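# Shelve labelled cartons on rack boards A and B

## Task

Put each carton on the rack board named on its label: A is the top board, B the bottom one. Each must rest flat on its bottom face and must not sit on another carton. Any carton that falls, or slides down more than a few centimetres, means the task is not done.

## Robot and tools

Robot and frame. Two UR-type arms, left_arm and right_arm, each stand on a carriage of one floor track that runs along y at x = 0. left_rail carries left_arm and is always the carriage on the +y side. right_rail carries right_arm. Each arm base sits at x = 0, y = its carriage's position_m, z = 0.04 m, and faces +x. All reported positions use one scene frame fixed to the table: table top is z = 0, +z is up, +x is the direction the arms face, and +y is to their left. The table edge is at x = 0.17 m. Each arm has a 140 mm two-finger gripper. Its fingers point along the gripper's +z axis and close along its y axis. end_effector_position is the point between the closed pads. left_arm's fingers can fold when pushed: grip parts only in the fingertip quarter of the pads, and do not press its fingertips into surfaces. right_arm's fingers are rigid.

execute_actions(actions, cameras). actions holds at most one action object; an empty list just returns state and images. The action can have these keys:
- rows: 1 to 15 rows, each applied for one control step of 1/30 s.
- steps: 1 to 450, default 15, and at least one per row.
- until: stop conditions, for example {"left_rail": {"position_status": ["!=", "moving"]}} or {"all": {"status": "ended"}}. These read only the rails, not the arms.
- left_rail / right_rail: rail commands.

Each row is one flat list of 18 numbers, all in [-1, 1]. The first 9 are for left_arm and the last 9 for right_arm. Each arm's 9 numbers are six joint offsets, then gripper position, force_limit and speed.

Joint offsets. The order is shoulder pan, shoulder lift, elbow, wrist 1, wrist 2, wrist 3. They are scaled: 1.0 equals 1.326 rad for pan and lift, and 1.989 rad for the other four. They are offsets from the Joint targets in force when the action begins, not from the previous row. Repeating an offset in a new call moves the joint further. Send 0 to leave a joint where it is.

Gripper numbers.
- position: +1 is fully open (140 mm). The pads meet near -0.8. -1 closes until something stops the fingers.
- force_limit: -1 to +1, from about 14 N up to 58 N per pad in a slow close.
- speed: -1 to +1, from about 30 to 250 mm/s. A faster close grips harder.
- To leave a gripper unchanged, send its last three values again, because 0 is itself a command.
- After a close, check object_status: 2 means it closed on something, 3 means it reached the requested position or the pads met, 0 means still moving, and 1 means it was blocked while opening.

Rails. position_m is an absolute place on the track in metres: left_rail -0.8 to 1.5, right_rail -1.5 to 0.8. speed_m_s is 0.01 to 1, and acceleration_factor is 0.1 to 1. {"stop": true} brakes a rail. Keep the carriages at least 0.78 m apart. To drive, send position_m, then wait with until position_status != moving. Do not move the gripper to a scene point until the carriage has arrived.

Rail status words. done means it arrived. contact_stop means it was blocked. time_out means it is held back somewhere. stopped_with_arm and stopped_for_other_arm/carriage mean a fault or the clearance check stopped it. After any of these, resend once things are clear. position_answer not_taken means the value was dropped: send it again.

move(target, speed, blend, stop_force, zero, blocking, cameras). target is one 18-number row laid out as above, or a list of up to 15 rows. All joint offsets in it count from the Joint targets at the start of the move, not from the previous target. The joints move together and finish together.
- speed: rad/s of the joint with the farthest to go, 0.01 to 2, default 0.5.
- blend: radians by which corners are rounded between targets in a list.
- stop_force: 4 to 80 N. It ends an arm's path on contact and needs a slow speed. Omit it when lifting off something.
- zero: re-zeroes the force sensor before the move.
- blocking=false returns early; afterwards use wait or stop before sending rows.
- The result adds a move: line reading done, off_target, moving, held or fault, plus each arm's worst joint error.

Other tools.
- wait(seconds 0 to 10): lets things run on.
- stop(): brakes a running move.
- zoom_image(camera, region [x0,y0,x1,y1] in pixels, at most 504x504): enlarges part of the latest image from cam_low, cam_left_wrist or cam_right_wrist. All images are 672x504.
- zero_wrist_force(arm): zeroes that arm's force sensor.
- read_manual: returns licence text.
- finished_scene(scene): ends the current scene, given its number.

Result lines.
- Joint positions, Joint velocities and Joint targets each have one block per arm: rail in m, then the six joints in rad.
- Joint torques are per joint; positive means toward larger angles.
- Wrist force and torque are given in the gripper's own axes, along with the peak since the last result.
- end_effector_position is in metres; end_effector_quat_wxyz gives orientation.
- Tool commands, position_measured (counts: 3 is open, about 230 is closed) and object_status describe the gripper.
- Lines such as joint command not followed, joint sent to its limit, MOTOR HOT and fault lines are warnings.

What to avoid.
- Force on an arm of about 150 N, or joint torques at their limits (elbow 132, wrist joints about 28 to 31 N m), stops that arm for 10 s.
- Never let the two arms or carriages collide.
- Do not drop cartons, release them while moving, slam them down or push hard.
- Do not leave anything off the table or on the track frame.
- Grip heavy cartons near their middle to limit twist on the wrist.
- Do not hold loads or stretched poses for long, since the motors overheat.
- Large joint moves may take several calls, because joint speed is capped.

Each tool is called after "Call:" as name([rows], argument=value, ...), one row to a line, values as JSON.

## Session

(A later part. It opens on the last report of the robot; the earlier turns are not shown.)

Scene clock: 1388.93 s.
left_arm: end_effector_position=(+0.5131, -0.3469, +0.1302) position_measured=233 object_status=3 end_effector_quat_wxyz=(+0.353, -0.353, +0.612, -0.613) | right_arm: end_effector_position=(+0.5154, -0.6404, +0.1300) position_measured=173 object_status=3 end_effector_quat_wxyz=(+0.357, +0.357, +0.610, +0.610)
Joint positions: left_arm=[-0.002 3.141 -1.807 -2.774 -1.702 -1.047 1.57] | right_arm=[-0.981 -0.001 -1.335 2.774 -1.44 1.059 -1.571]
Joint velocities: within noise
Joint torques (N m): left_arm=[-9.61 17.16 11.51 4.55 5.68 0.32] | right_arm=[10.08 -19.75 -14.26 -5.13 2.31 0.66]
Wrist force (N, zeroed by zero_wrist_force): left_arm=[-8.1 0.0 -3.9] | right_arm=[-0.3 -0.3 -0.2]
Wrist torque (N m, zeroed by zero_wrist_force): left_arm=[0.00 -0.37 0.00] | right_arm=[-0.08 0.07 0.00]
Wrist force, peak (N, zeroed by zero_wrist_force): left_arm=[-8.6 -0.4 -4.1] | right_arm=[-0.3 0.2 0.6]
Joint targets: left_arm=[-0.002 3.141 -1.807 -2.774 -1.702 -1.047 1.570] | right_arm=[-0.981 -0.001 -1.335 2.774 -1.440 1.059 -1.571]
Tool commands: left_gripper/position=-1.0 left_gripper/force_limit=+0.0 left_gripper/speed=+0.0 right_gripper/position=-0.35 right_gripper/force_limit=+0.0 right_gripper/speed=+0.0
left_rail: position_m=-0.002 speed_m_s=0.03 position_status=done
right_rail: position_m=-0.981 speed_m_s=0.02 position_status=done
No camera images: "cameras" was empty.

Call:
execute_actions([
  {"right_rail":{"position_m":-0.976},"steps":60,"until":{"all":{"status":"ended"}}},
], cameras=[])

Call:
execute_actions([
  {"right_rail":{"position_m":-0.974},"left_rail":{"position_m":-0.004,"speed_m_s":0.02},"steps":60,"until":{"all":{"status":"ended"}}},
], cameras=[])

Scene clock: 1394.70 s.
left_arm: end_effector_position=(+0.5131, -0.3469, +0.1302) position_measured=233 object_status=3 end_effector_quat_wxyz=(+0.353, -0.353, +0.612, -0.613) | right_arm: end_effector_position=(+0.5155, -0.6355, +0.1300) position_measured=173 object_status=3 end_effector_quat_wxyz=(+0.358, +0.357, +0.610, +0.610)
Joint positions: left_arm=[-0.002 3.141 -1.807 -2.774 -1.702 -1.047 1.57] | right_arm=[-0.976 -0.001 -1.335 2.774 -1.44 1.059 -1.571]
Joint velocities: within noise
Joint torques (N m): left_arm=[-9.8 20.5 18.9 3.41 5.77 -0.24] | right_arm=[8.4 -21.21 -13.21 -4.13 -2.61 0.56]
Wrist force (N, zeroed by zero_wrist_force): left_arm=[-9.8 0.1 -7.7] | right_arm=[-16.0 0.4 -11.7]
Wrist torque (N m, zeroed by zero_wrist_force): left_arm=[0.00 -0.36 -0.01] | right_arm=[-0.08 -0.19 0.07]
Wrist force, peak (N, zeroed by zero_wrist_force): left_arm=[-9.9 -0.6 -7.9] | right_arm=[-16.0 0.4 -11.7]
Joint targets: left_arm=[-0.002 3.141 -1.807 -2.774 -1.702 -1.047 1.570] | right_arm=[-0.976 -0.001 -1.335 2.774 -1.440 1.059 -1.571]
Tool commands: left_gripper/position=-1.0 left_gripper/force_limit=+0.0 left_gripper/speed=+0.0 right_gripper/position=-0.35 right_gripper/force_limit=+0.0 right_gripper/speed=+0.0
left_rail: position_m=-0.002 speed_m_s=0.03 position_status=done
right_rail: position_m=-0.976 speed_m_s=0.02 position_status=done
No camera images: "cameras" was empty.

Scene clock: 1395.30 s.
left_arm: end_effector_position=(+0.5131, -0.3488, +0.1302) position_measured=233 object_status=3 end_effector_quat_wxyz=(+0.353, -0.353, +0.612, -0.613) | right_arm: end_effector_position=(+0.5155, -0.6335, +0.1300) position_measured=173 object_status=3 end_effector_quat_wxyz=(+0.358, +0.357, +0.610, +0.610)
Joint positions: left_arm=[-0.004 3.141 -1.807 -2.774 -1.702 -1.047 1.57] | right_arm=[-0.974 -0.001 -1.335 2.774 -1.44 1.059 -1.571]
Joint velocities: within noise
Joint torques (N m): left_arm=[-10.96 23.32 21.46 3.22 6.69 0.08] | right_arm=[9.26 -20.69 -13.4 -3.72 -9.36 0.47]
Wrist force (N, zeroed by zero_wrist_force): left_arm=[-36.8 -3.0 -28.7] | right_arm=[-37.9 1.7 -24.0]
Wrist torque (N m, zeroed by zero_wrist_force): left_arm=[0.16 -1.13 -0.04] | right_arm=[-0.15 -0.68 0.11]
Wrist force, peak (N, zeroed by zero_wrist_force): left_arm=[-36.8 -3.0 -28.7] | right_arm=[-37.9 1.7 -24.0]
Joint targets: left_arm=[-0.004 3.141 -1.807 -2.774 -1.702 -1.047 1.570] | right_arm=[-0.974 -0.001 -1.335 2.774 -1.440 1.059 -1.571]
Tool commands: left_gripper/position=-1.0 left_gripper/force_limit=+0.0 left_gripper/speed=+0.0 right_gripper/position=-0.35 right_gripper/force_limit=+0.0 right_gripper/speed=+0.0
left_rail: position_m=-0.004 speed_m_s=0.02 position_status=done
right_rail: position_m=-0.974 speed_m_s=0.02 position_status=done
No camera images: "cameras" was empty.

Call:
execute_actions([
  {"right_rail":{"position_m":-0.9735},"left_rail":{"position_m":-0.0045,"speed_m_s":0.02},"steps":60,"until":{"all":{"status":"ended"}}},
], cameras=[])

Scene clock: 1400.73 s.
left_arm: end_effector_position=(+0.5131, -0.3493, +0.1302) position_measured=233 object_status=3 end_effector_quat_wxyz=(+0.353, -0.353, +0.612, -0.613) | right_arm: end_effector_position=(+0.5155, -0.6329, +0.1300) position_measured=173 object_status=3 end_effector_quat_wxyz=(+0.357, +0.357, +0.610, +0.610)
Joint positions: left_arm=[-0.004 3.141 -1.807 -2.774 -1.702 -1.047 1.57] | right_arm=[-0.974 -0.001 -1.335 2.774 -1.44 1.059 -1.571]
Joint velocities: within noise
Joint torques (N m): left_arm=[-13.61 27.52 23.46 2.17 15.67 0.07] | right_arm=[11.39 -20.72 -13.38 -3.01 -19.79 0.38]
Wrist force (N, zeroed by zero_wrist_force): left_arm=[-43.6 -3.0 -32.7] | right_arm=[-45.1 1.1 -28.7]
Wrist torque (N m, zeroed by zero_wrist_force): left_arm=[0.13 -1.35 -0.05] | right_arm=[-0.23 -0.81 0.11]
Wrist force, peak (N, zeroed by zero_wrist_force): left_arm=[-43.4 -4.3 -33.1] | right_arm=[-45.1 1.1 -28.7]
Joint targets: left_arm=[-0.004 3.141 -1.807 -2.774 -1.702 -1.047 1.570] | right_arm=[-0.973 -0.001 -1.335 2.774 -1.440 1.059 -1.571]
Tool commands: left_gripper/position=-1.0 left_gripper/force_limit=+0.0 left_gripper/speed=+0.0 right_gripper/position=-0.35 right_gripper/force_limit=+0.0 right_gripper/speed=+0.0
left_rail: position_m=-0.004 speed_m_s=0.02 position_status=done
right_rail: position_m=-0.974 position_m_goal=-0.973 speed_m_s=0.02 position_status=done
No camera images: "cameras" was empty.

Call:
move([
  [0,0.2207,0.0171,-0.1643,0,0,-1,0,0,0,-0.2207,-0.0171,0.1643,0,0,-0.35,0,0],
  [0,0.4003,0.0520,-0.3189,0,0,-1,0,0,0,-0.4003,-0.0520,0.3189,0,0,-0.35,0,0],
  [0,0.5499,0.1182,-0.4848,0,0,-1,0,0,0,-0.5499,-0.1182,0.4848,0,0,-0.35,0,0],
  [0,0.6260,0.2103,-0.6276,0,0,-1,0,0,0,-0.6260,-0.2103,0.6276,0,0,-0.35,0,0],
  [0,0.6375,0.3487,-0.7737,0,0,-1,0,0,0,-0.6375,-0.3487,0.7737,0,0,-0.35,0,0],
], speed=0.2, blend=0.04, cameras=["cam_left_wrist","cam_right_wrist"])

Scene clock: 1415.73 s.
left_arm: end_effector_position=(+0.5130, -0.3494, +0.6602) position_measured=233 object_status=3 end_effector_quat_wxyz=(+0.353, -0.353, +0.612, -0.613) | right_arm: end_effector_position=(+0.5155, -0.6329, +0.6599) position_measured=173 object_status=3 end_effector_quat_wxyz=(+0.357, +0.357, +0.610, +0.610)
Joint positions: left_arm=[-0.005 3.141 -0.962 -2.081 -3.24 -1.047 1.57] | right_arm=[-0.973 -0.001 -2.18 2.081 0.099 1.059 -1.571]
Joint velocities: within noise
Joint torques (N m): left_arm=[-38.1 23.11 74.15 2.01 22.89 0.27] | right_arm=[36.96 -12.85 -57.54 -0.46 -19.9 0.57]
Wrist force (N, zeroed by zero_wrist_force): left_arm=[-45.0 9.9 -26.0] | right_arm=[-46.7 -7.9 -23.5]
Wrist torque (N m, zeroed by zero_wrist_force): left_arm=[-0.32 -1.48 0.13] | right_arm=[-0.14 -0.97 -0.21]
Wrist force, peak (N, zeroed by zero_wrist_force): left_arm=[-43.9 -4.1 -34.1] | right_arm=[-45.5 2.7 -29.8]
Joint targets: left_arm=[-0.004 3.141 -0.962 -2.080 -3.240 -1.047 1.570] | right_arm=[-0.973 -0.001 -2.180 2.081 0.099 1.059 -1.571]
left_rail: position_m=-0.005 position_m_goal=-0.004 speed_m_s=0.02 position_status=done
right_rail: position_m=-0.973 speed_m_s=0.02 position_status=done
move: done
camera_calibration:
cam_left_wrist: T_world_to_cam=[[-0.0142839, 0.0103444, -0.999844, 0.680019], [0.178515, 0.983908, 0.00762926, 0.243289], [0.983833, -0.178378, -0.0159007, -0.373716], [0, 0, 0, 1]] pos_world=[0.333957, -0.313071, 0.672114]
cam_right_wrist: T_world_to_cam=[[-0.000607851, -0.0254952, 0.999675, -0.668545], [0.194908, -0.980506, -0.0248878, -0.70283], [0.980821, 0.19483, 0.00556523, -0.209903], [0, 0, 0, 1]] pos_world=[0.342459, -0.665278, 0.652003]
Images, in order (width x height): cam_left_wrist 672x504, cam_right_wrist 672x504.

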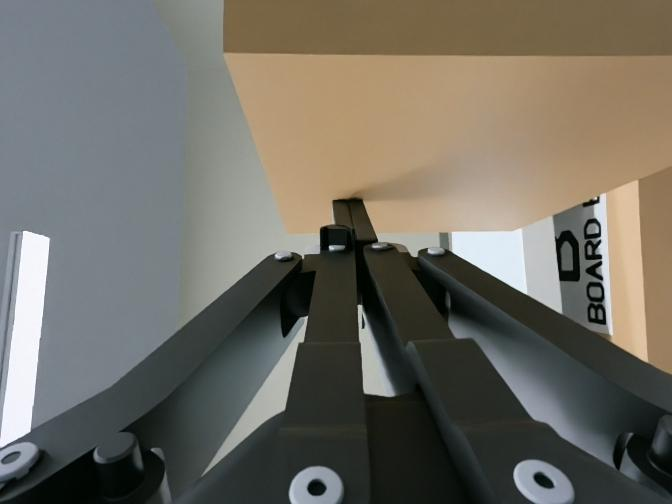

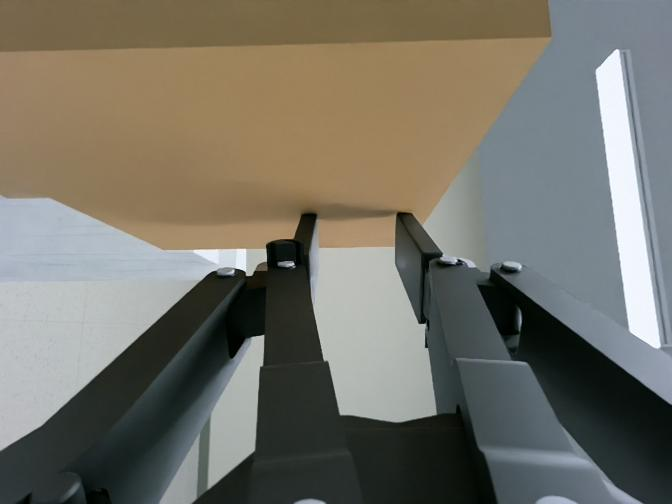

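Call:
execute_actions([
  {"left_rail":{"position_m":0.1275,"speed_m_s":0.06},"right_rail":{"position_m":-0.8405,"speed_m_s":0.06},"steps":200,"until":{"all":{"status":"ended"}}},
], cameras=["cam_left_wrist","cam_right_wrist"])

Scene clock: 1423.17 s.
left_arm: end_effector_position=(+0.5129, -0.2174, +0.6603) position_measured=233 object_status=3 end_effector_quat_wxyz=(+0.353, -0.353, +0.612, -0.613) | right_arm: end_effector_position=(+0.5155, -0.4999, +0.6601) position_measured=173 object_status=3 end_effector_quat_wxyz=(+0.357, +0.357, +0.610, +0.610)
Joint positions: left_arm=[0.127 3.141 -0.962 -2.08 -3.24 -1.047 1.57] | right_arm=[-0.841 -0.001 -2.18 2.081 0.099 1.059 -1.571]
Joint velocities: within noise
Joint torques (N m): left_arm=[-38.06 26.16 64.03 3.3 23.48 0.44] | right_arm=[36.29 -11.59 -48.1 -2.13 -20 0.37]
Wrist force (N, zeroed by zero_wrist_force): left_arm=[-52.0 10.0 -29.8] | right_arm=[-54.2 -7.8 -27.1]
Wrist torque (N m, zeroed by zero_wrist_force): left_arm=[-0.25 -1.62 0.14] | right_arm=[-0.17 -0.99 -0.20]
Wrist force, peak (N, zeroed by zero_wrist_force): left_arm=[-52.0 9.8 -29.9] | right_arm=[-54.2 -7.8 -27.1]
Joint targets: left_arm=[0.127 3.141 -0.962 -2.080 -3.240 -1.047 1.570] | right_arm=[-0.841 -0.001 -2.180 2.081 0.099 1.059 -1.571]
Tool commands: left_gripper/position=-1.0 left_gripper/force_limit=+0.0 left_gripper/speed=+0.0 right_gripper/position=-0.35 right_gripper/force_limit=+0.0 right_gripper/speed=+0.0
left_rail: position_m=0.127 speed_m_s=0.06 position_status=done
right_rail: position_m=-0.841 speed_m_s=0.06 position_status=done
camera_calibration:
cam_left_wrist: T_world_to_cam=[[-0.0142496, 0.0103444, -0.999845, 0.678782], [0.178515, 0.983908, 0.0076353, 0.113414], [0.983834, -0.178378, -0.015867, -0.350172], [0, 0, 0, 1]] pos_world=[0.333937, -0.181073, 0.672255]
cam_right_wrist: T_world_to_cam=[[-0.000634512, -0.0254951, 0.999675, -0.66528], [0.194909, -0.980506, -0.0248825, -0.572442], [0.980821, 0.19483, 0.00559136, -0.235811], [0, 0, 0, 1]] pos_world=[0.34244, -0.532301, 0.652138]
Images, in order (width x height): cam_left_wrist 672x504, cam_right_wrist 672x504.

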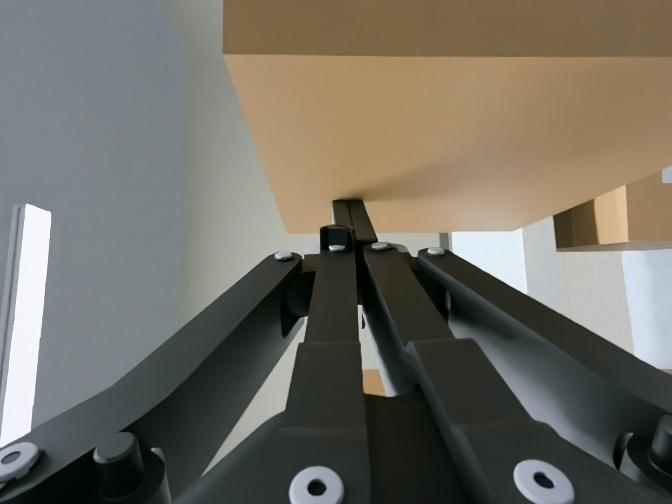

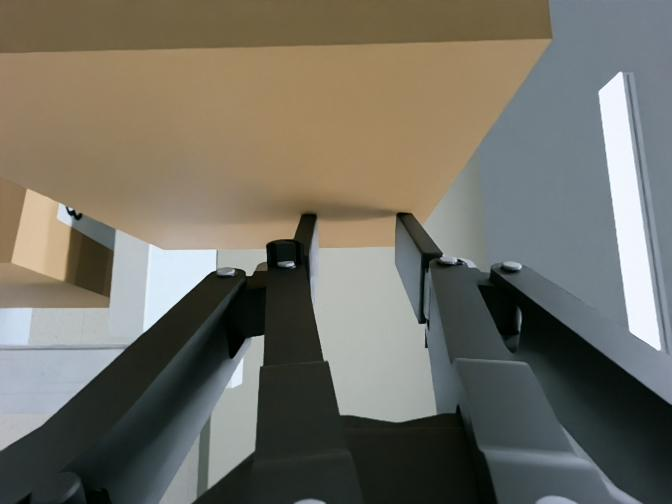

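Call:
move([
  [0,-0.0863,0.0250,0.0324,0,0,-1,0,0,0,0.0863,-0.0250,-0.0324,0,0,-0.35,0,0],
  [0,-0.2206,0.0766,0.0703,0,0,-1,0,0,0,0.2206,-0.0766,-0.0703,0,0,-0.35,0,0],
  [0,-0.3237,0.1272,0.0885,0,0,-1,0,0,0,0.3237,-0.1272,-0.0885,0,0,-0.35,0,0],
], speed=0.15, blend=0.03, cameras=["cam_left_wrist","cam_right_wrist"])

Scene clock: 1442.00 s.
left_arm: end_effector_position=(+0.7548, -0.2175, +0.6600) position_measured=233 object_status=3 end_effector_quat_wxyz=(+0.353, -0.353, +0.612, -0.613) | right_arm: end_effector_position=(+0.7574, -0.5001, +0.6597) position_measured=173 object_status=3 end_effector_quat_wxyz=(+0.357, +0.357, +0.610, +0.610)
Joint positions: left_arm=[0.128 3.141 -1.391 -1.828 -3.064 -1.047 1.57] | right_arm=[-0.84 -0.001 -1.751 1.828 -0.077 1.059 -1.571]
Joint velocities: within noise
Joint torques (N m): left_arm=[-38.73 24.85 72.45 11.24 23.29 0.27] | right_arm=[37.26 -28.81 -56.8 -9.51 -19.82 0.78]
Wrist force (N, zeroed by zero_wrist_force): left_arm=[-44.6 9.7 -25.7] | right_arm=[-46.1 -7.3 -23.8]
Wrist torque (N m, zeroed by zero_wrist_force): left_arm=[-0.32 -1.46 0.14] | right_arm=[-0.08 -1.02 -0.19]
Wrist force, peak (N, zeroed by zero_wrist_force): left_arm=[-52.2 11.1 -29.7] | right_arm=[-54.3 -8.0 -27.0]
Joint targets: left_arm=[0.127 3.141 -1.391 -1.827 -3.064 -1.047 1.570] | right_arm=[-0.841 -0.001 -1.751 1.828 -0.077 1.059 -1.571]
left_rail: position_m=0.128 position_m_goal=0.127 speed_m_s=0.06 position_status=done
right_rail: position_m=-0.840 position_m_goal=-0.841 speed_m_s=0.06 position_status=done
move: done
camera_calibration:
cam_left_wrist: T_world_to_cam=[[-0.0144395, 0.0103444, -0.999842, 0.682048], [0.178516, 0.983908, 0.00760147, 0.0704342], [0.983831, -0.178378, -0.0160538, -0.588065], [0, 0, 0, 1]] pos_world=[0.575832, -0.181254, 0.671965]
cam_right_wrist: T_world_to_cam=[[-0.000445608, -0.0254953, 0.999675, -0.664908], [0.194905, -0.980506, -0.0249195, -0.619745], [0.980822, 0.19483, 0.00540607, -0.472895], [0, 0, 0, 1]] pos_world=[0.584321, -0.532482, 0.651805]
Images, in order (width x height): cam_left_wrist 672x504, cam_right_wrist 672x504.

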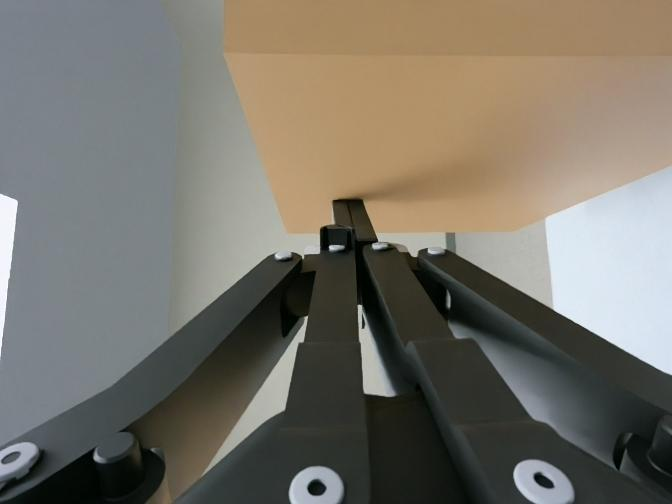

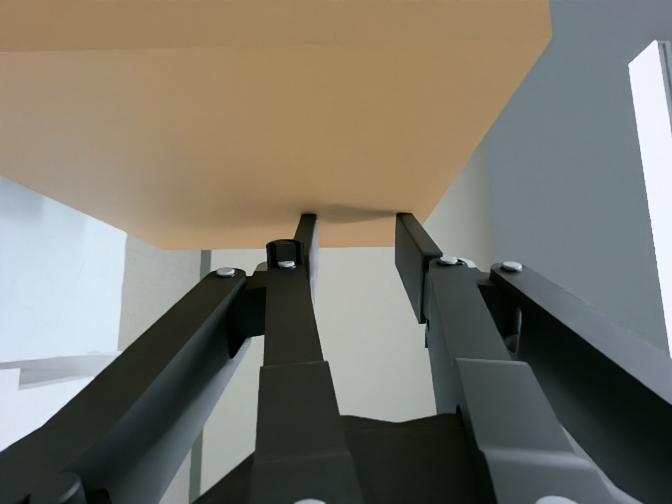

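Call:
move(target=[0,-0.0379,0.0211,0.0042,0,0,-1,0,0,0,0.0379,-0.0211,-0.0042,0,0,-0.35,0,0], speed=0.1, cameras=[])

Call:
move(target=[0,-0.0062,-0.0319,0.0360,0,0,-1,0,0,0,0.0062,0.0319,-0.0360,0,0,-0.35,0,0], speed=0.05, stop_force=10, cameras=["cam_left_wrist","cam_right_wrist"])

Scene clock: 1499.20 s.
left_arm: end_effector_position=(+0.7849, -0.2176, +0.6600) position_measured=233 object_status=3 end_effector_quat_wxyz=(+0.353, -0.353, +0.612, -0.613) | right_arm: end_effector_position=(+0.7874, -0.5001, +0.6597) position_measured=173 object_status=3 end_effector_quat_wxyz=(+0.357, +0.357, +0.610, +0.610)
Joint positions: left_arm=[0.128 3.141 -1.441 -1.786 -3.056 -1.047 1.57] | right_arm=[-0.84 -0.001 -1.7 1.786 -0.085 1.059 -1.571]
Joint velocities: within noise
Joint torques (N m): left_arm=[-34.42 26.16 74.54 11.05 23.66 -0.06] | right_arm=[37.29 -31.12 -58.14 -9.76 -19.57 0.58]
Wrist force (N, zeroed by zero_wrist_force): left_arm=[-44.2 10.4 -25.0] | right_arm=[-45.6 -7.6 -22.8]
Wrist torque (N m, zeroed by zero_wrist_force): left_arm=[-0.29 -1.41 0.14] | right_arm=[-0.08 -1.01 -0.27]
Wrist force, peak (N, zeroed by zero_wrist_force): left_arm=[-45.0 10.9 -25.9] | right_arm=[-46.8 -8.6 -23.8]
Joint targets: left_arm=[0.127 3.141 -1.441 -1.786 -3.056 -1.047 1.570] | right_arm=[-0.841 -0.001 -1.700 1.786 -0.085 1.059 -1.571]
left_rail: position_m=0.128 position_m_goal=0.127 speed_m_s=0.06 position_status=done
right_rail: position_m=-0.840 position_m_goal=-0.841 speed_m_s=0.06 position_status=done
move: done
No camera images: "cameras" was empty.

Scene clock: 1501.60 s.
left_arm: end_effector_position=(+0.7850, -0.2176, +0.6200) position_measured=233 object_status=3 end_effector_quat_wxyz=(+0.353, -0.353, +0.612, -0.613) | right_arm: end_effector_position=(+0.7876, -0.5001, +0.6197) position_measured=173 object_status=3 end_effector_quat_wxyz=(+0.357, +0.357, +0.610, +0.610)
Joint positions: left_arm=[0.128 3.141 -1.449 -1.849 -2.984 -1.047 1.57] | right_arm=[-0.84 -0.001 -1.692 1.849 -0.157 1.059 -1.571]
Joint velocities: within noise
Joint torques (N m): left_arm=[-38.38 30.46 52.33 10.57 23.89 0.66] | right_arm=[37.61 -34.36 -42.38 -9.46 -19.7 0.71]
Wrist force (N, zeroed by zero_wrist_force): left_arm=[-44.0 10.1 -25.5] | right_arm=[-45.9 -7.9 -22.9]
Wrist torque (N m, zeroed by zero_wrist_force): left_arm=[-0.30 -1.45 0.14] | right_arm=[-0.19 -0.92 -0.22]
Wrist force, peak (N, zeroed by zero_wrist_force): left_arm=[-44.5 10.7 -25.3] | right_arm=[-46.3 -8.8 -22.6]
Joint targets: left_arm=[0.127 3.141 -1.449 -1.849 -2.984 -1.047 1.570] | right_arm=[-0.841 -0.001 -1.692 1.849 -0.157 1.059 -1.571]
left_rail: position_m=0.128 position_m_goal=0.127 speed_m_s=0.06 position_status=done
right_rail: position_m=-0.840 position_m_goal=-0.841 speed_m_s=0.06 position_status=done
move: done
camera_calibration:
cam_left_wrist: T_world_to_cam=[[-0.0144524, 0.0103445, -0.999842, 0.64249], [0.178516, 0.983908, 0.00759925, 0.065372], [0.983831, -0.178378, -0.0160665, -0.618415], [0, 0, 0, 1]] pos_world=[0.606031, -0.181278, 0.631956]
cam_right_wrist: T_world_to_cam=[[-0.0004314, -0.0254951, 0.999675, -0.624902], [0.194904, -0.980506, -0.0249221, -0.626649], [0.980822, 0.19483, 0.0053921, -0.502272], [0, 0, 0, 1]] pos_world=[0.614506, -0.532507, 0.61179]
Images, in order (width x height): cam_left_wrist 672x504, cam_right_wrist 672x504.

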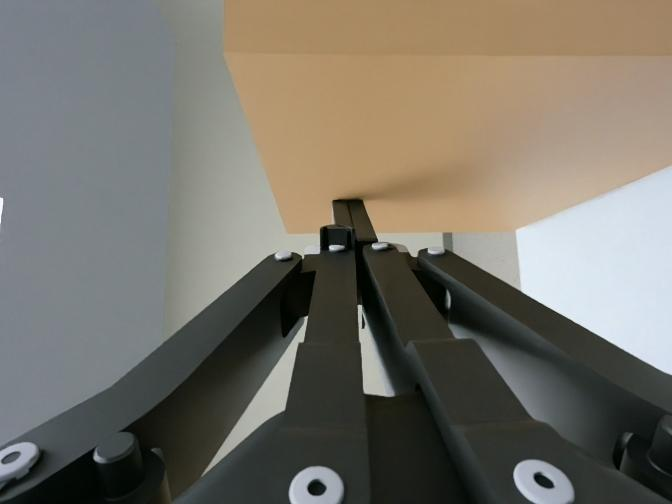

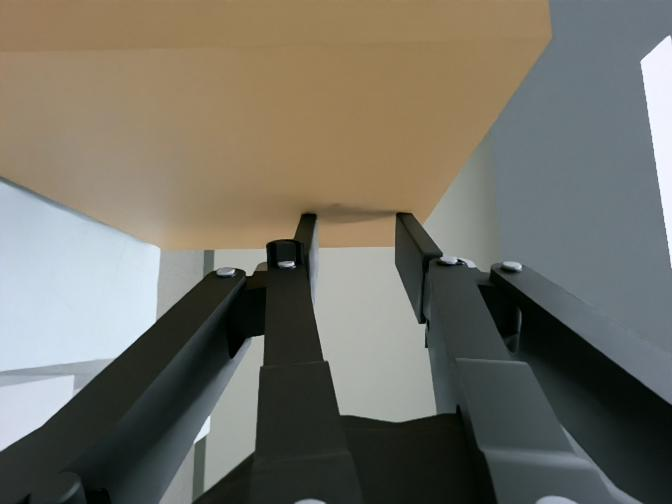

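Call:
move(target=[0,-0.0010,-0.0034,0.0040,0,0,-1,0,0,0,0.0010,0.0034,-0.0040,0,0,-0.35,0,0], speed=0.03, stop_force=9, cameras=[])

Call:
move(target=[0,-0.0010,-0.0034,0.0040,0,0,-1,0,0,0,0.0010,0.0034,-0.0040,0,0,-0.35,0,0], speed=0.03, stop_force=9, cameras=[])

Call:
move(target=[0,-0.0007,-0.0023,0.0027,0,0,-1,0,0,0,0.0007,0.0023,-0.0027,0,0,-0.35,0,0], speed=0.03, stop_force=9, cameras=["cam_left_wrist"])

Scene clock: 1511.47 s.
left_arm: end_effector_position=(+0.7851, -0.2176, +0.6155) position_measured=233 object_status=3 end_effector_quat_wxyz=(+0.353, -0.353, +0.612, -0.613) | right_arm: end_effector_position=(+0.7876, -0.5001, +0.6152) position_measured=173 object_status=3 end_effector_quat_wxyz=(+0.357, +0.357, +0.610, +0.610)
Joint positions: left_arm=[0.128 3.141 -1.451 -1.856 -2.976 -1.047 1.57] | right_arm=[-0.84 -0.001 -1.691 1.856 -0.165 1.059 -1.571]
Joint velocities: within noise
Joint torques (N m): left_arm=[-37.01 29.09 47.17 8.42 23.55 0.28] | right_arm=[37.84 -34.1 -42.59 -9.81 -19.37 0.9]
Wrist force (N, zeroed by zero_wrist_force): left_arm=[-44.6 6.7 -24.6] | right_arm=[-46.1 -8.2 -22.4]
Wrist torque (N m, zeroed by zero_wrist_force): left_arm=[-0.17 -1.45 0.07] | right_arm=[0.14 -0.92 -0.07]
Wrist force, peak (N, zeroed by zero_wrist_force): left_arm=[-44.4 10.8 -25.5] | right_arm=[-46.5 -8.4 -22.6]
Joint targets: left_arm=[0.127 3.141 -1.451 -1.856 -2.976 -1.047 1.570] | right_arm=[-0.841 -0.001 -1.691 1.856 -0.165 1.059 -1.571]
left_rail: position_m=0.128 position_m_goal=0.127 speed_m_s=0.06 position_status=done
right_rail: position_m=-0.840 position_m_goal=-0.841 speed_m_s=0.06 position_status=done
move: done
No camera images: "cameras" was empty.

Scene clock: 1513.03 s.
left_arm: end_effector_position=(+0.7851, -0.2176, +0.6131) position_measured=233 object_status=3 end_effector_quat_wxyz=(+0.353, -0.353, +0.612, -0.613) | right_arm: end_effector_position=(+0.7876, -0.5001, +0.6124) position_measured=173 object_status=3 end_effector_quat_wxyz=(+0.357, +0.357, +0.610, +0.610)
Joint positions: left_arm=[0.128 3.141 -1.451 -1.859 -2.972 -1.047 1.57] | right_arm=[-0.84 -0.001 -1.69 1.86 -0.17 1.059 -1.571]
Joint velocities: within noise
Joint torques (N m): left_arm=[-39.46 57.87 61.4 0.17 22.94 0.51] | right_arm=[36.73 -48.45 -50.58 0.19 -19.34 0.48]
Wrist force (N, zeroed by zero_wrist_force): left_arm=[-43.1 -2.2 -26.1] | right_arm=[-45.7 0.8 -26.8]
Wrist torque (N m, zeroed by zero_wrist_force): left_arm=[-0.02 -1.48 -0.04] | right_arm=[0.32 -0.91 0.27]
Wrist force, peak (N, zeroed by zero_wrist_force): left_arm=[-44.5 6.2 -24.4] | right_arm=[-46.0 0.3 -26.9]
Joint targets: left_arm=[0.127 3.141 -1.451 -1.859 -2.972 -1.047 1.570] | right_arm=[-0.841 -0.001 -1.690 1.860 -0.170 1.059 -1.571]
left_rail: position_m=0.128 position_m_goal=0.127 speed_m_s=0.06 position_status=done
right_rail: position_m=-0.840 position_m_goal=-0.841 speed_m_s=0.06 position_status=done
move: contact (left_arm, right_arm)
No camera images: "cameras" was empty.

Scene clock: 1514.50 s.
left_arm: end_effector_position=(+0.7851, -0.2176, +0.6125) position_measured=233 object_status=3 end_effector_quat_wxyz=(+0.353, -0.353, +0.612, -0.613) | right_arm: end_effector_position=(+0.7876, -0.5001, +0.6117) position_measured=173 object_status=3 end_effector_quat_wxyz=(+0.358, +0.357, +0.610, +0.610)
Joint positions: left_arm=[0.128 3.141 -1.451 -1.861 -2.97 -1.047 1.57] | right_arm=[-0.84 -0.001 -1.69 1.861 -0.172 1.059 -1.571]
Joint velocities: within noise
Joint torques (N m): left_arm=[-37.76 36.01 56.61 -1.32 22.84 0.56] | right_arm=[37.96 -41.24 -44.75 1.74 -19.46 0.53]
Wrist force (N, zeroed by zero_wrist_force): left_arm=[-43.0 -7.2 -28.4] | right_arm=[-45.9 8.3 -29.1]
Wrist torque (N m, zeroed by zero_wrist_force): left_arm=[0.11 -1.37 -0.11] | right_arm=[0.04 -0.86 0.41]
Wrist force, peak (N, zeroed by zero_wrist_force): left_arm=[-43.1 -13.9 -26.9] | right_arm=[-45.8 12.8 -28.5]
Joint targets: left_arm=[0.127 3.141 -1.451 -1.861 -2.970 -1.047 1.570] | right_arm=[-0.841 -0.001 -1.690 1.861 -0.172 1.059 -1.571]
left_rail: position_m=0.128 position_m_goal=0.127 speed_m_s=0.06 position_status=done
right_rail: position_m=-0.840 position_m_goal=-0.841 speed_m_s=0.06 position_status=done
move: contact (left_arm, right_arm)
camera_calibration:
cam_left_wrist: T_world_to_cam=[[-0.013967, 0.0103442, -0.999849, 0.634623], [0.17852, 0.983906, 0.00768552, 0.0653629], [0.983837, -0.178386, -0.0155888, -0.618903], [0, 0, 0, 1]] pos_world=[0.606095, -0.181279, 0.624377]
Images, in order (width x height): cam_left_wrist 672x504.

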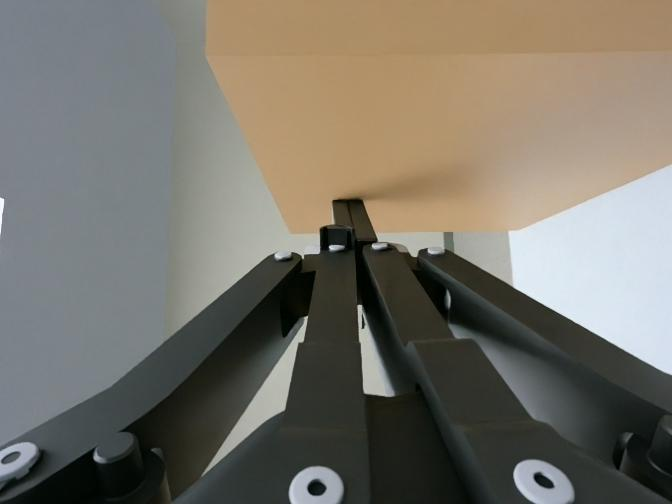

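Call:
execute_actions([
  {"left_rail":{"position_m":0.155,"speed_m_s":0.03},"right_rail":{"position_m":-0.865,"speed_m_s":0.03},"steps":120,"until":{"all":{"status":"ended"}}},
], cameras=["cam_left_wrist","cam_right_wrist"])

Scene clock: 1519.70 s.
left_arm: end_effector_position=(+0.7851, -0.1901, +0.6125) position_measured=233 object_status=3 end_effector_quat_wxyz=(+0.353, -0.353, +0.612, -0.613) | right_arm: end_effector_position=(+0.7876, -0.5246, +0.6117) position_measured=173 object_status=3 end_effector_quat_wxyz=(+0.358, +0.357, +0.610, +0.610)
Joint positions: left_arm=[0.155 3.141 -1.451 -1.861 -2.97 -1.047 1.57] | right_arm=[-0.865 -0.001 -1.69 1.861 -0.172 1.059 -1.571]
Joint velocities: within noise
Joint torques (N m): left_arm=[16.62 51.83 47.49 4.91 -3.59 0.22] | right_arm=[-14.89 -40.52 -37.88 0.04 3.08 0.36]
Wrist force (N, zeroed by zero_wrist_force): left_arm=[5.5 0.4 -0.6] | right_arm=[-2.6 -2.7 -0.3]
Wrist torque (N m, zeroed by zero_wrist_force): left_arm=[0.10 -0.62 0.01] | right_arm=[-0.65 0.56 0.00]
Wrist force, peak (N, zeroed by zero_wrist_force): left_arm=[-43.5 -8.4 -28.3] | right_arm=[-46.2 9.5 -29.4]
Joint targets: left_arm=[0.155 3.141 -1.451 -1.861 -2.970 -1.047 1.570] | right_arm=[-0.865 -0.001 -1.690 1.861 -0.172 1.059 -1.571]
Tool commands: left_gripper/position=-1.0 left_gripper/force_limit=+0.0 left_gripper/speed=+0.0 right_gripper/position=-0.35 right_gripper/force_limit=+0.0 right_gripper/speed=+0.0
left_rail: position_m=0.155 speed_m_s=0.03 position_status=done
right_rail: position_m=-0.865 speed_m_s=0.03 position_status=done
camera_calibration:
cam_left_wrist: T_world_to_cam=[[-0.013938, 0.0103443, -0.999849, 0.634341], [0.17852, 0.983906, 0.00769073, 0.0383296], [0.983838, -0.178385, -0.0155604, -0.614005], [0, 0, 0, 1]] pos_world=[0.60608, -0.153804, 0.624397]
cam_right_wrist: T_world_to_cam=[[-0.000773966, -0.0254949, 0.999675, -0.61729], [0.194915, -0.980505, -0.0248551, -0.650923], [0.98082, 0.194832, 0.00572821, -0.497713], [0, 0, 0, 1]] pos_world=[0.614564, -0.557, 0.603761]
Images, in order (width x height): cam_left_wrist 672x504, cam_right_wrist 672x504.

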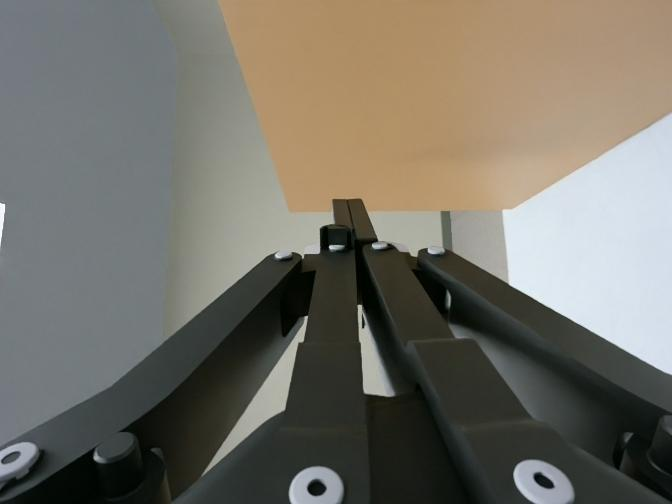

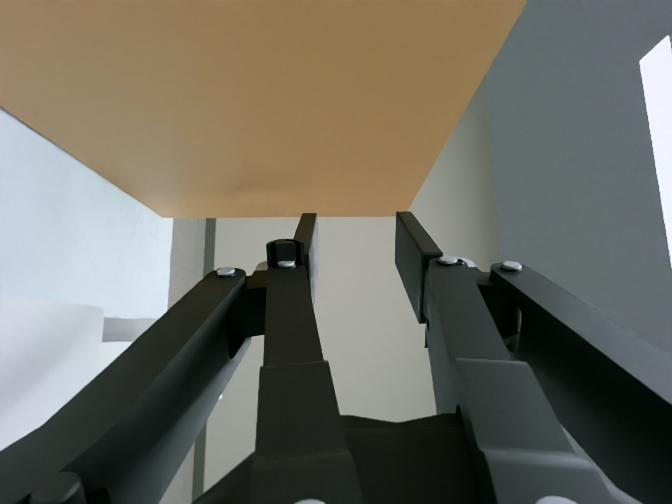

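Call:
move([
  [0,0.1492,-0.0338,-0.0656,0,0,-1,0,0,0,-0.1492,0.0338,0.0656,0,0,-0.35,0,0],
  [0,0.4090,-0.1200,-0.1527,0,0,-1,0,0,0,-0.4090,0.1200,0.1527,0,0,-0.35,0,0],
], speed=0.4, blend=0.03)

Scene clock: 1526.37 s.
left_arm: end_effector_position=(+0.4850, -0.1898, +0.6604) position_measured=233 object_status=3 end_effector_quat_wxyz=(+0.353, -0.353, +0.612, -0.613) | right_arm: end_effector_position=(+0.4876, -0.5244, +0.6597) position_measured=173 object_status=3 end_effector_quat_wxyz=(+0.358, +0.357, +0.610, +0.610)
Joint positions: left_arm=[0.155 3.141 -0.909 -2.099 -3.274 -1.047 1.57] | right_arm=[-0.865 -0.001 -2.232 2.1 0.132 1.059 -1.571]
Joint velocities: within noise
Joint torques (N m): left_arm=[-10.55 14.65 39.56 0.31 1.46 0.49] | right_arm=[-0.25 -2.48 -36.13 0.85 3.05 0.62]
Wrist force (N, zeroed by zero_wrist_force): left_arm=[-0.1 -0.1 -0.5] | right_arm=[-2.8 -2.8 -0.7]
Wrist torque (N m, zeroed by zero_wrist_force): left_arm=[-0.02 0.00 -0.01] | right_arm=[-0.61 0.62 -0.03]
Wrist force, peak (N, zeroed by zero_wrist_force): left_arm=[6.3 1.2 0.6] | right_arm=[-3.8 -3.8 1.1]
Joint targets: left_arm=[0.155 3.141 -0.909 -2.099 -3.274 -1.047 1.570] | right_arm=[-0.865 -0.001 -2.232 2.100 0.132 1.059 -1.571]
left_rail: position_m=0.155 speed_m_s=0.03 position_status=done
right_rail: position_m=-0.865 speed_m_s=0.03 position_status=done
move: done
camera_calibration:
cam_left_wrist: T_world_to_cam=[[-0.0140403, 0.0103443, -0.999848, 0.678083], [0.178519, 0.983907, 0.00767252, 0.0912903], [0.983836, -0.178384, -0.015661, -0.317854], [0, 0, 0, 1]] pos_world=[0.305939, -0.153535, 0.672301]
cam_right_wrist: T_world_to_cam=[[-0.000673632, -0.025495, 0.999675, -0.665537], [0.194895, -0.980509, -0.0248749, -0.591013], [0.980824, 0.194815, 0.00562936, -0.203743], [0, 0, 0, 1]] pos_world=[0.314573, -0.556769, 0.651766]

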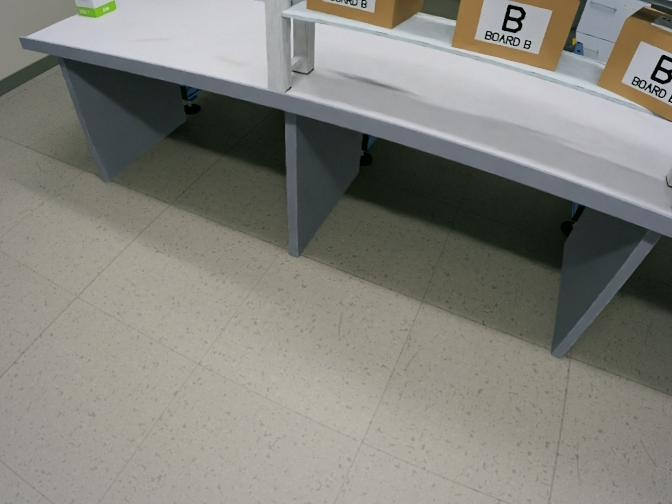

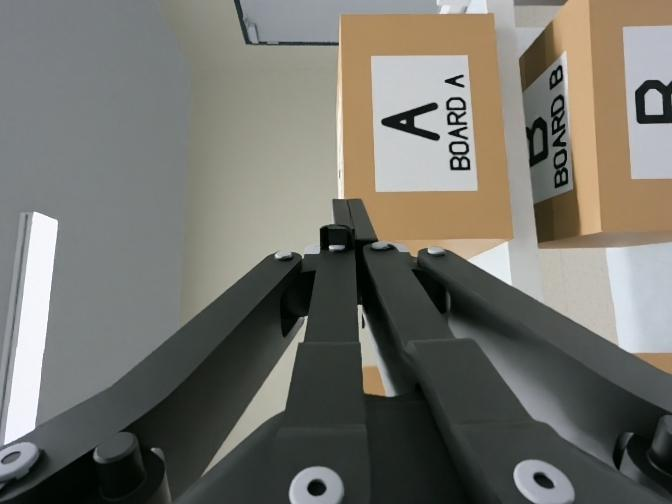

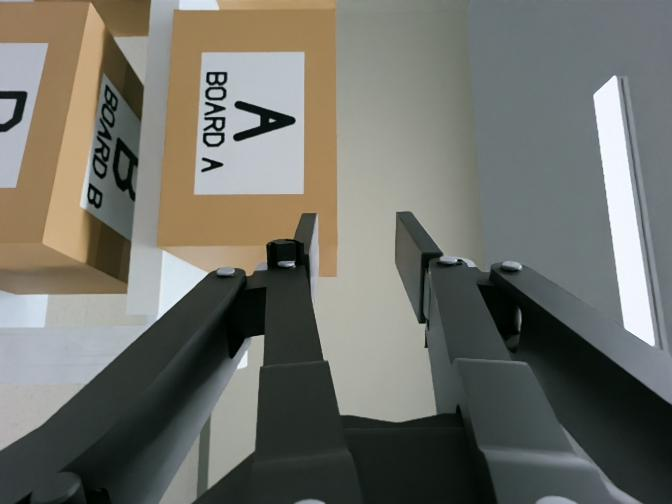

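Call:
finished_scene(scene=1)

The scene is finished: the task was done.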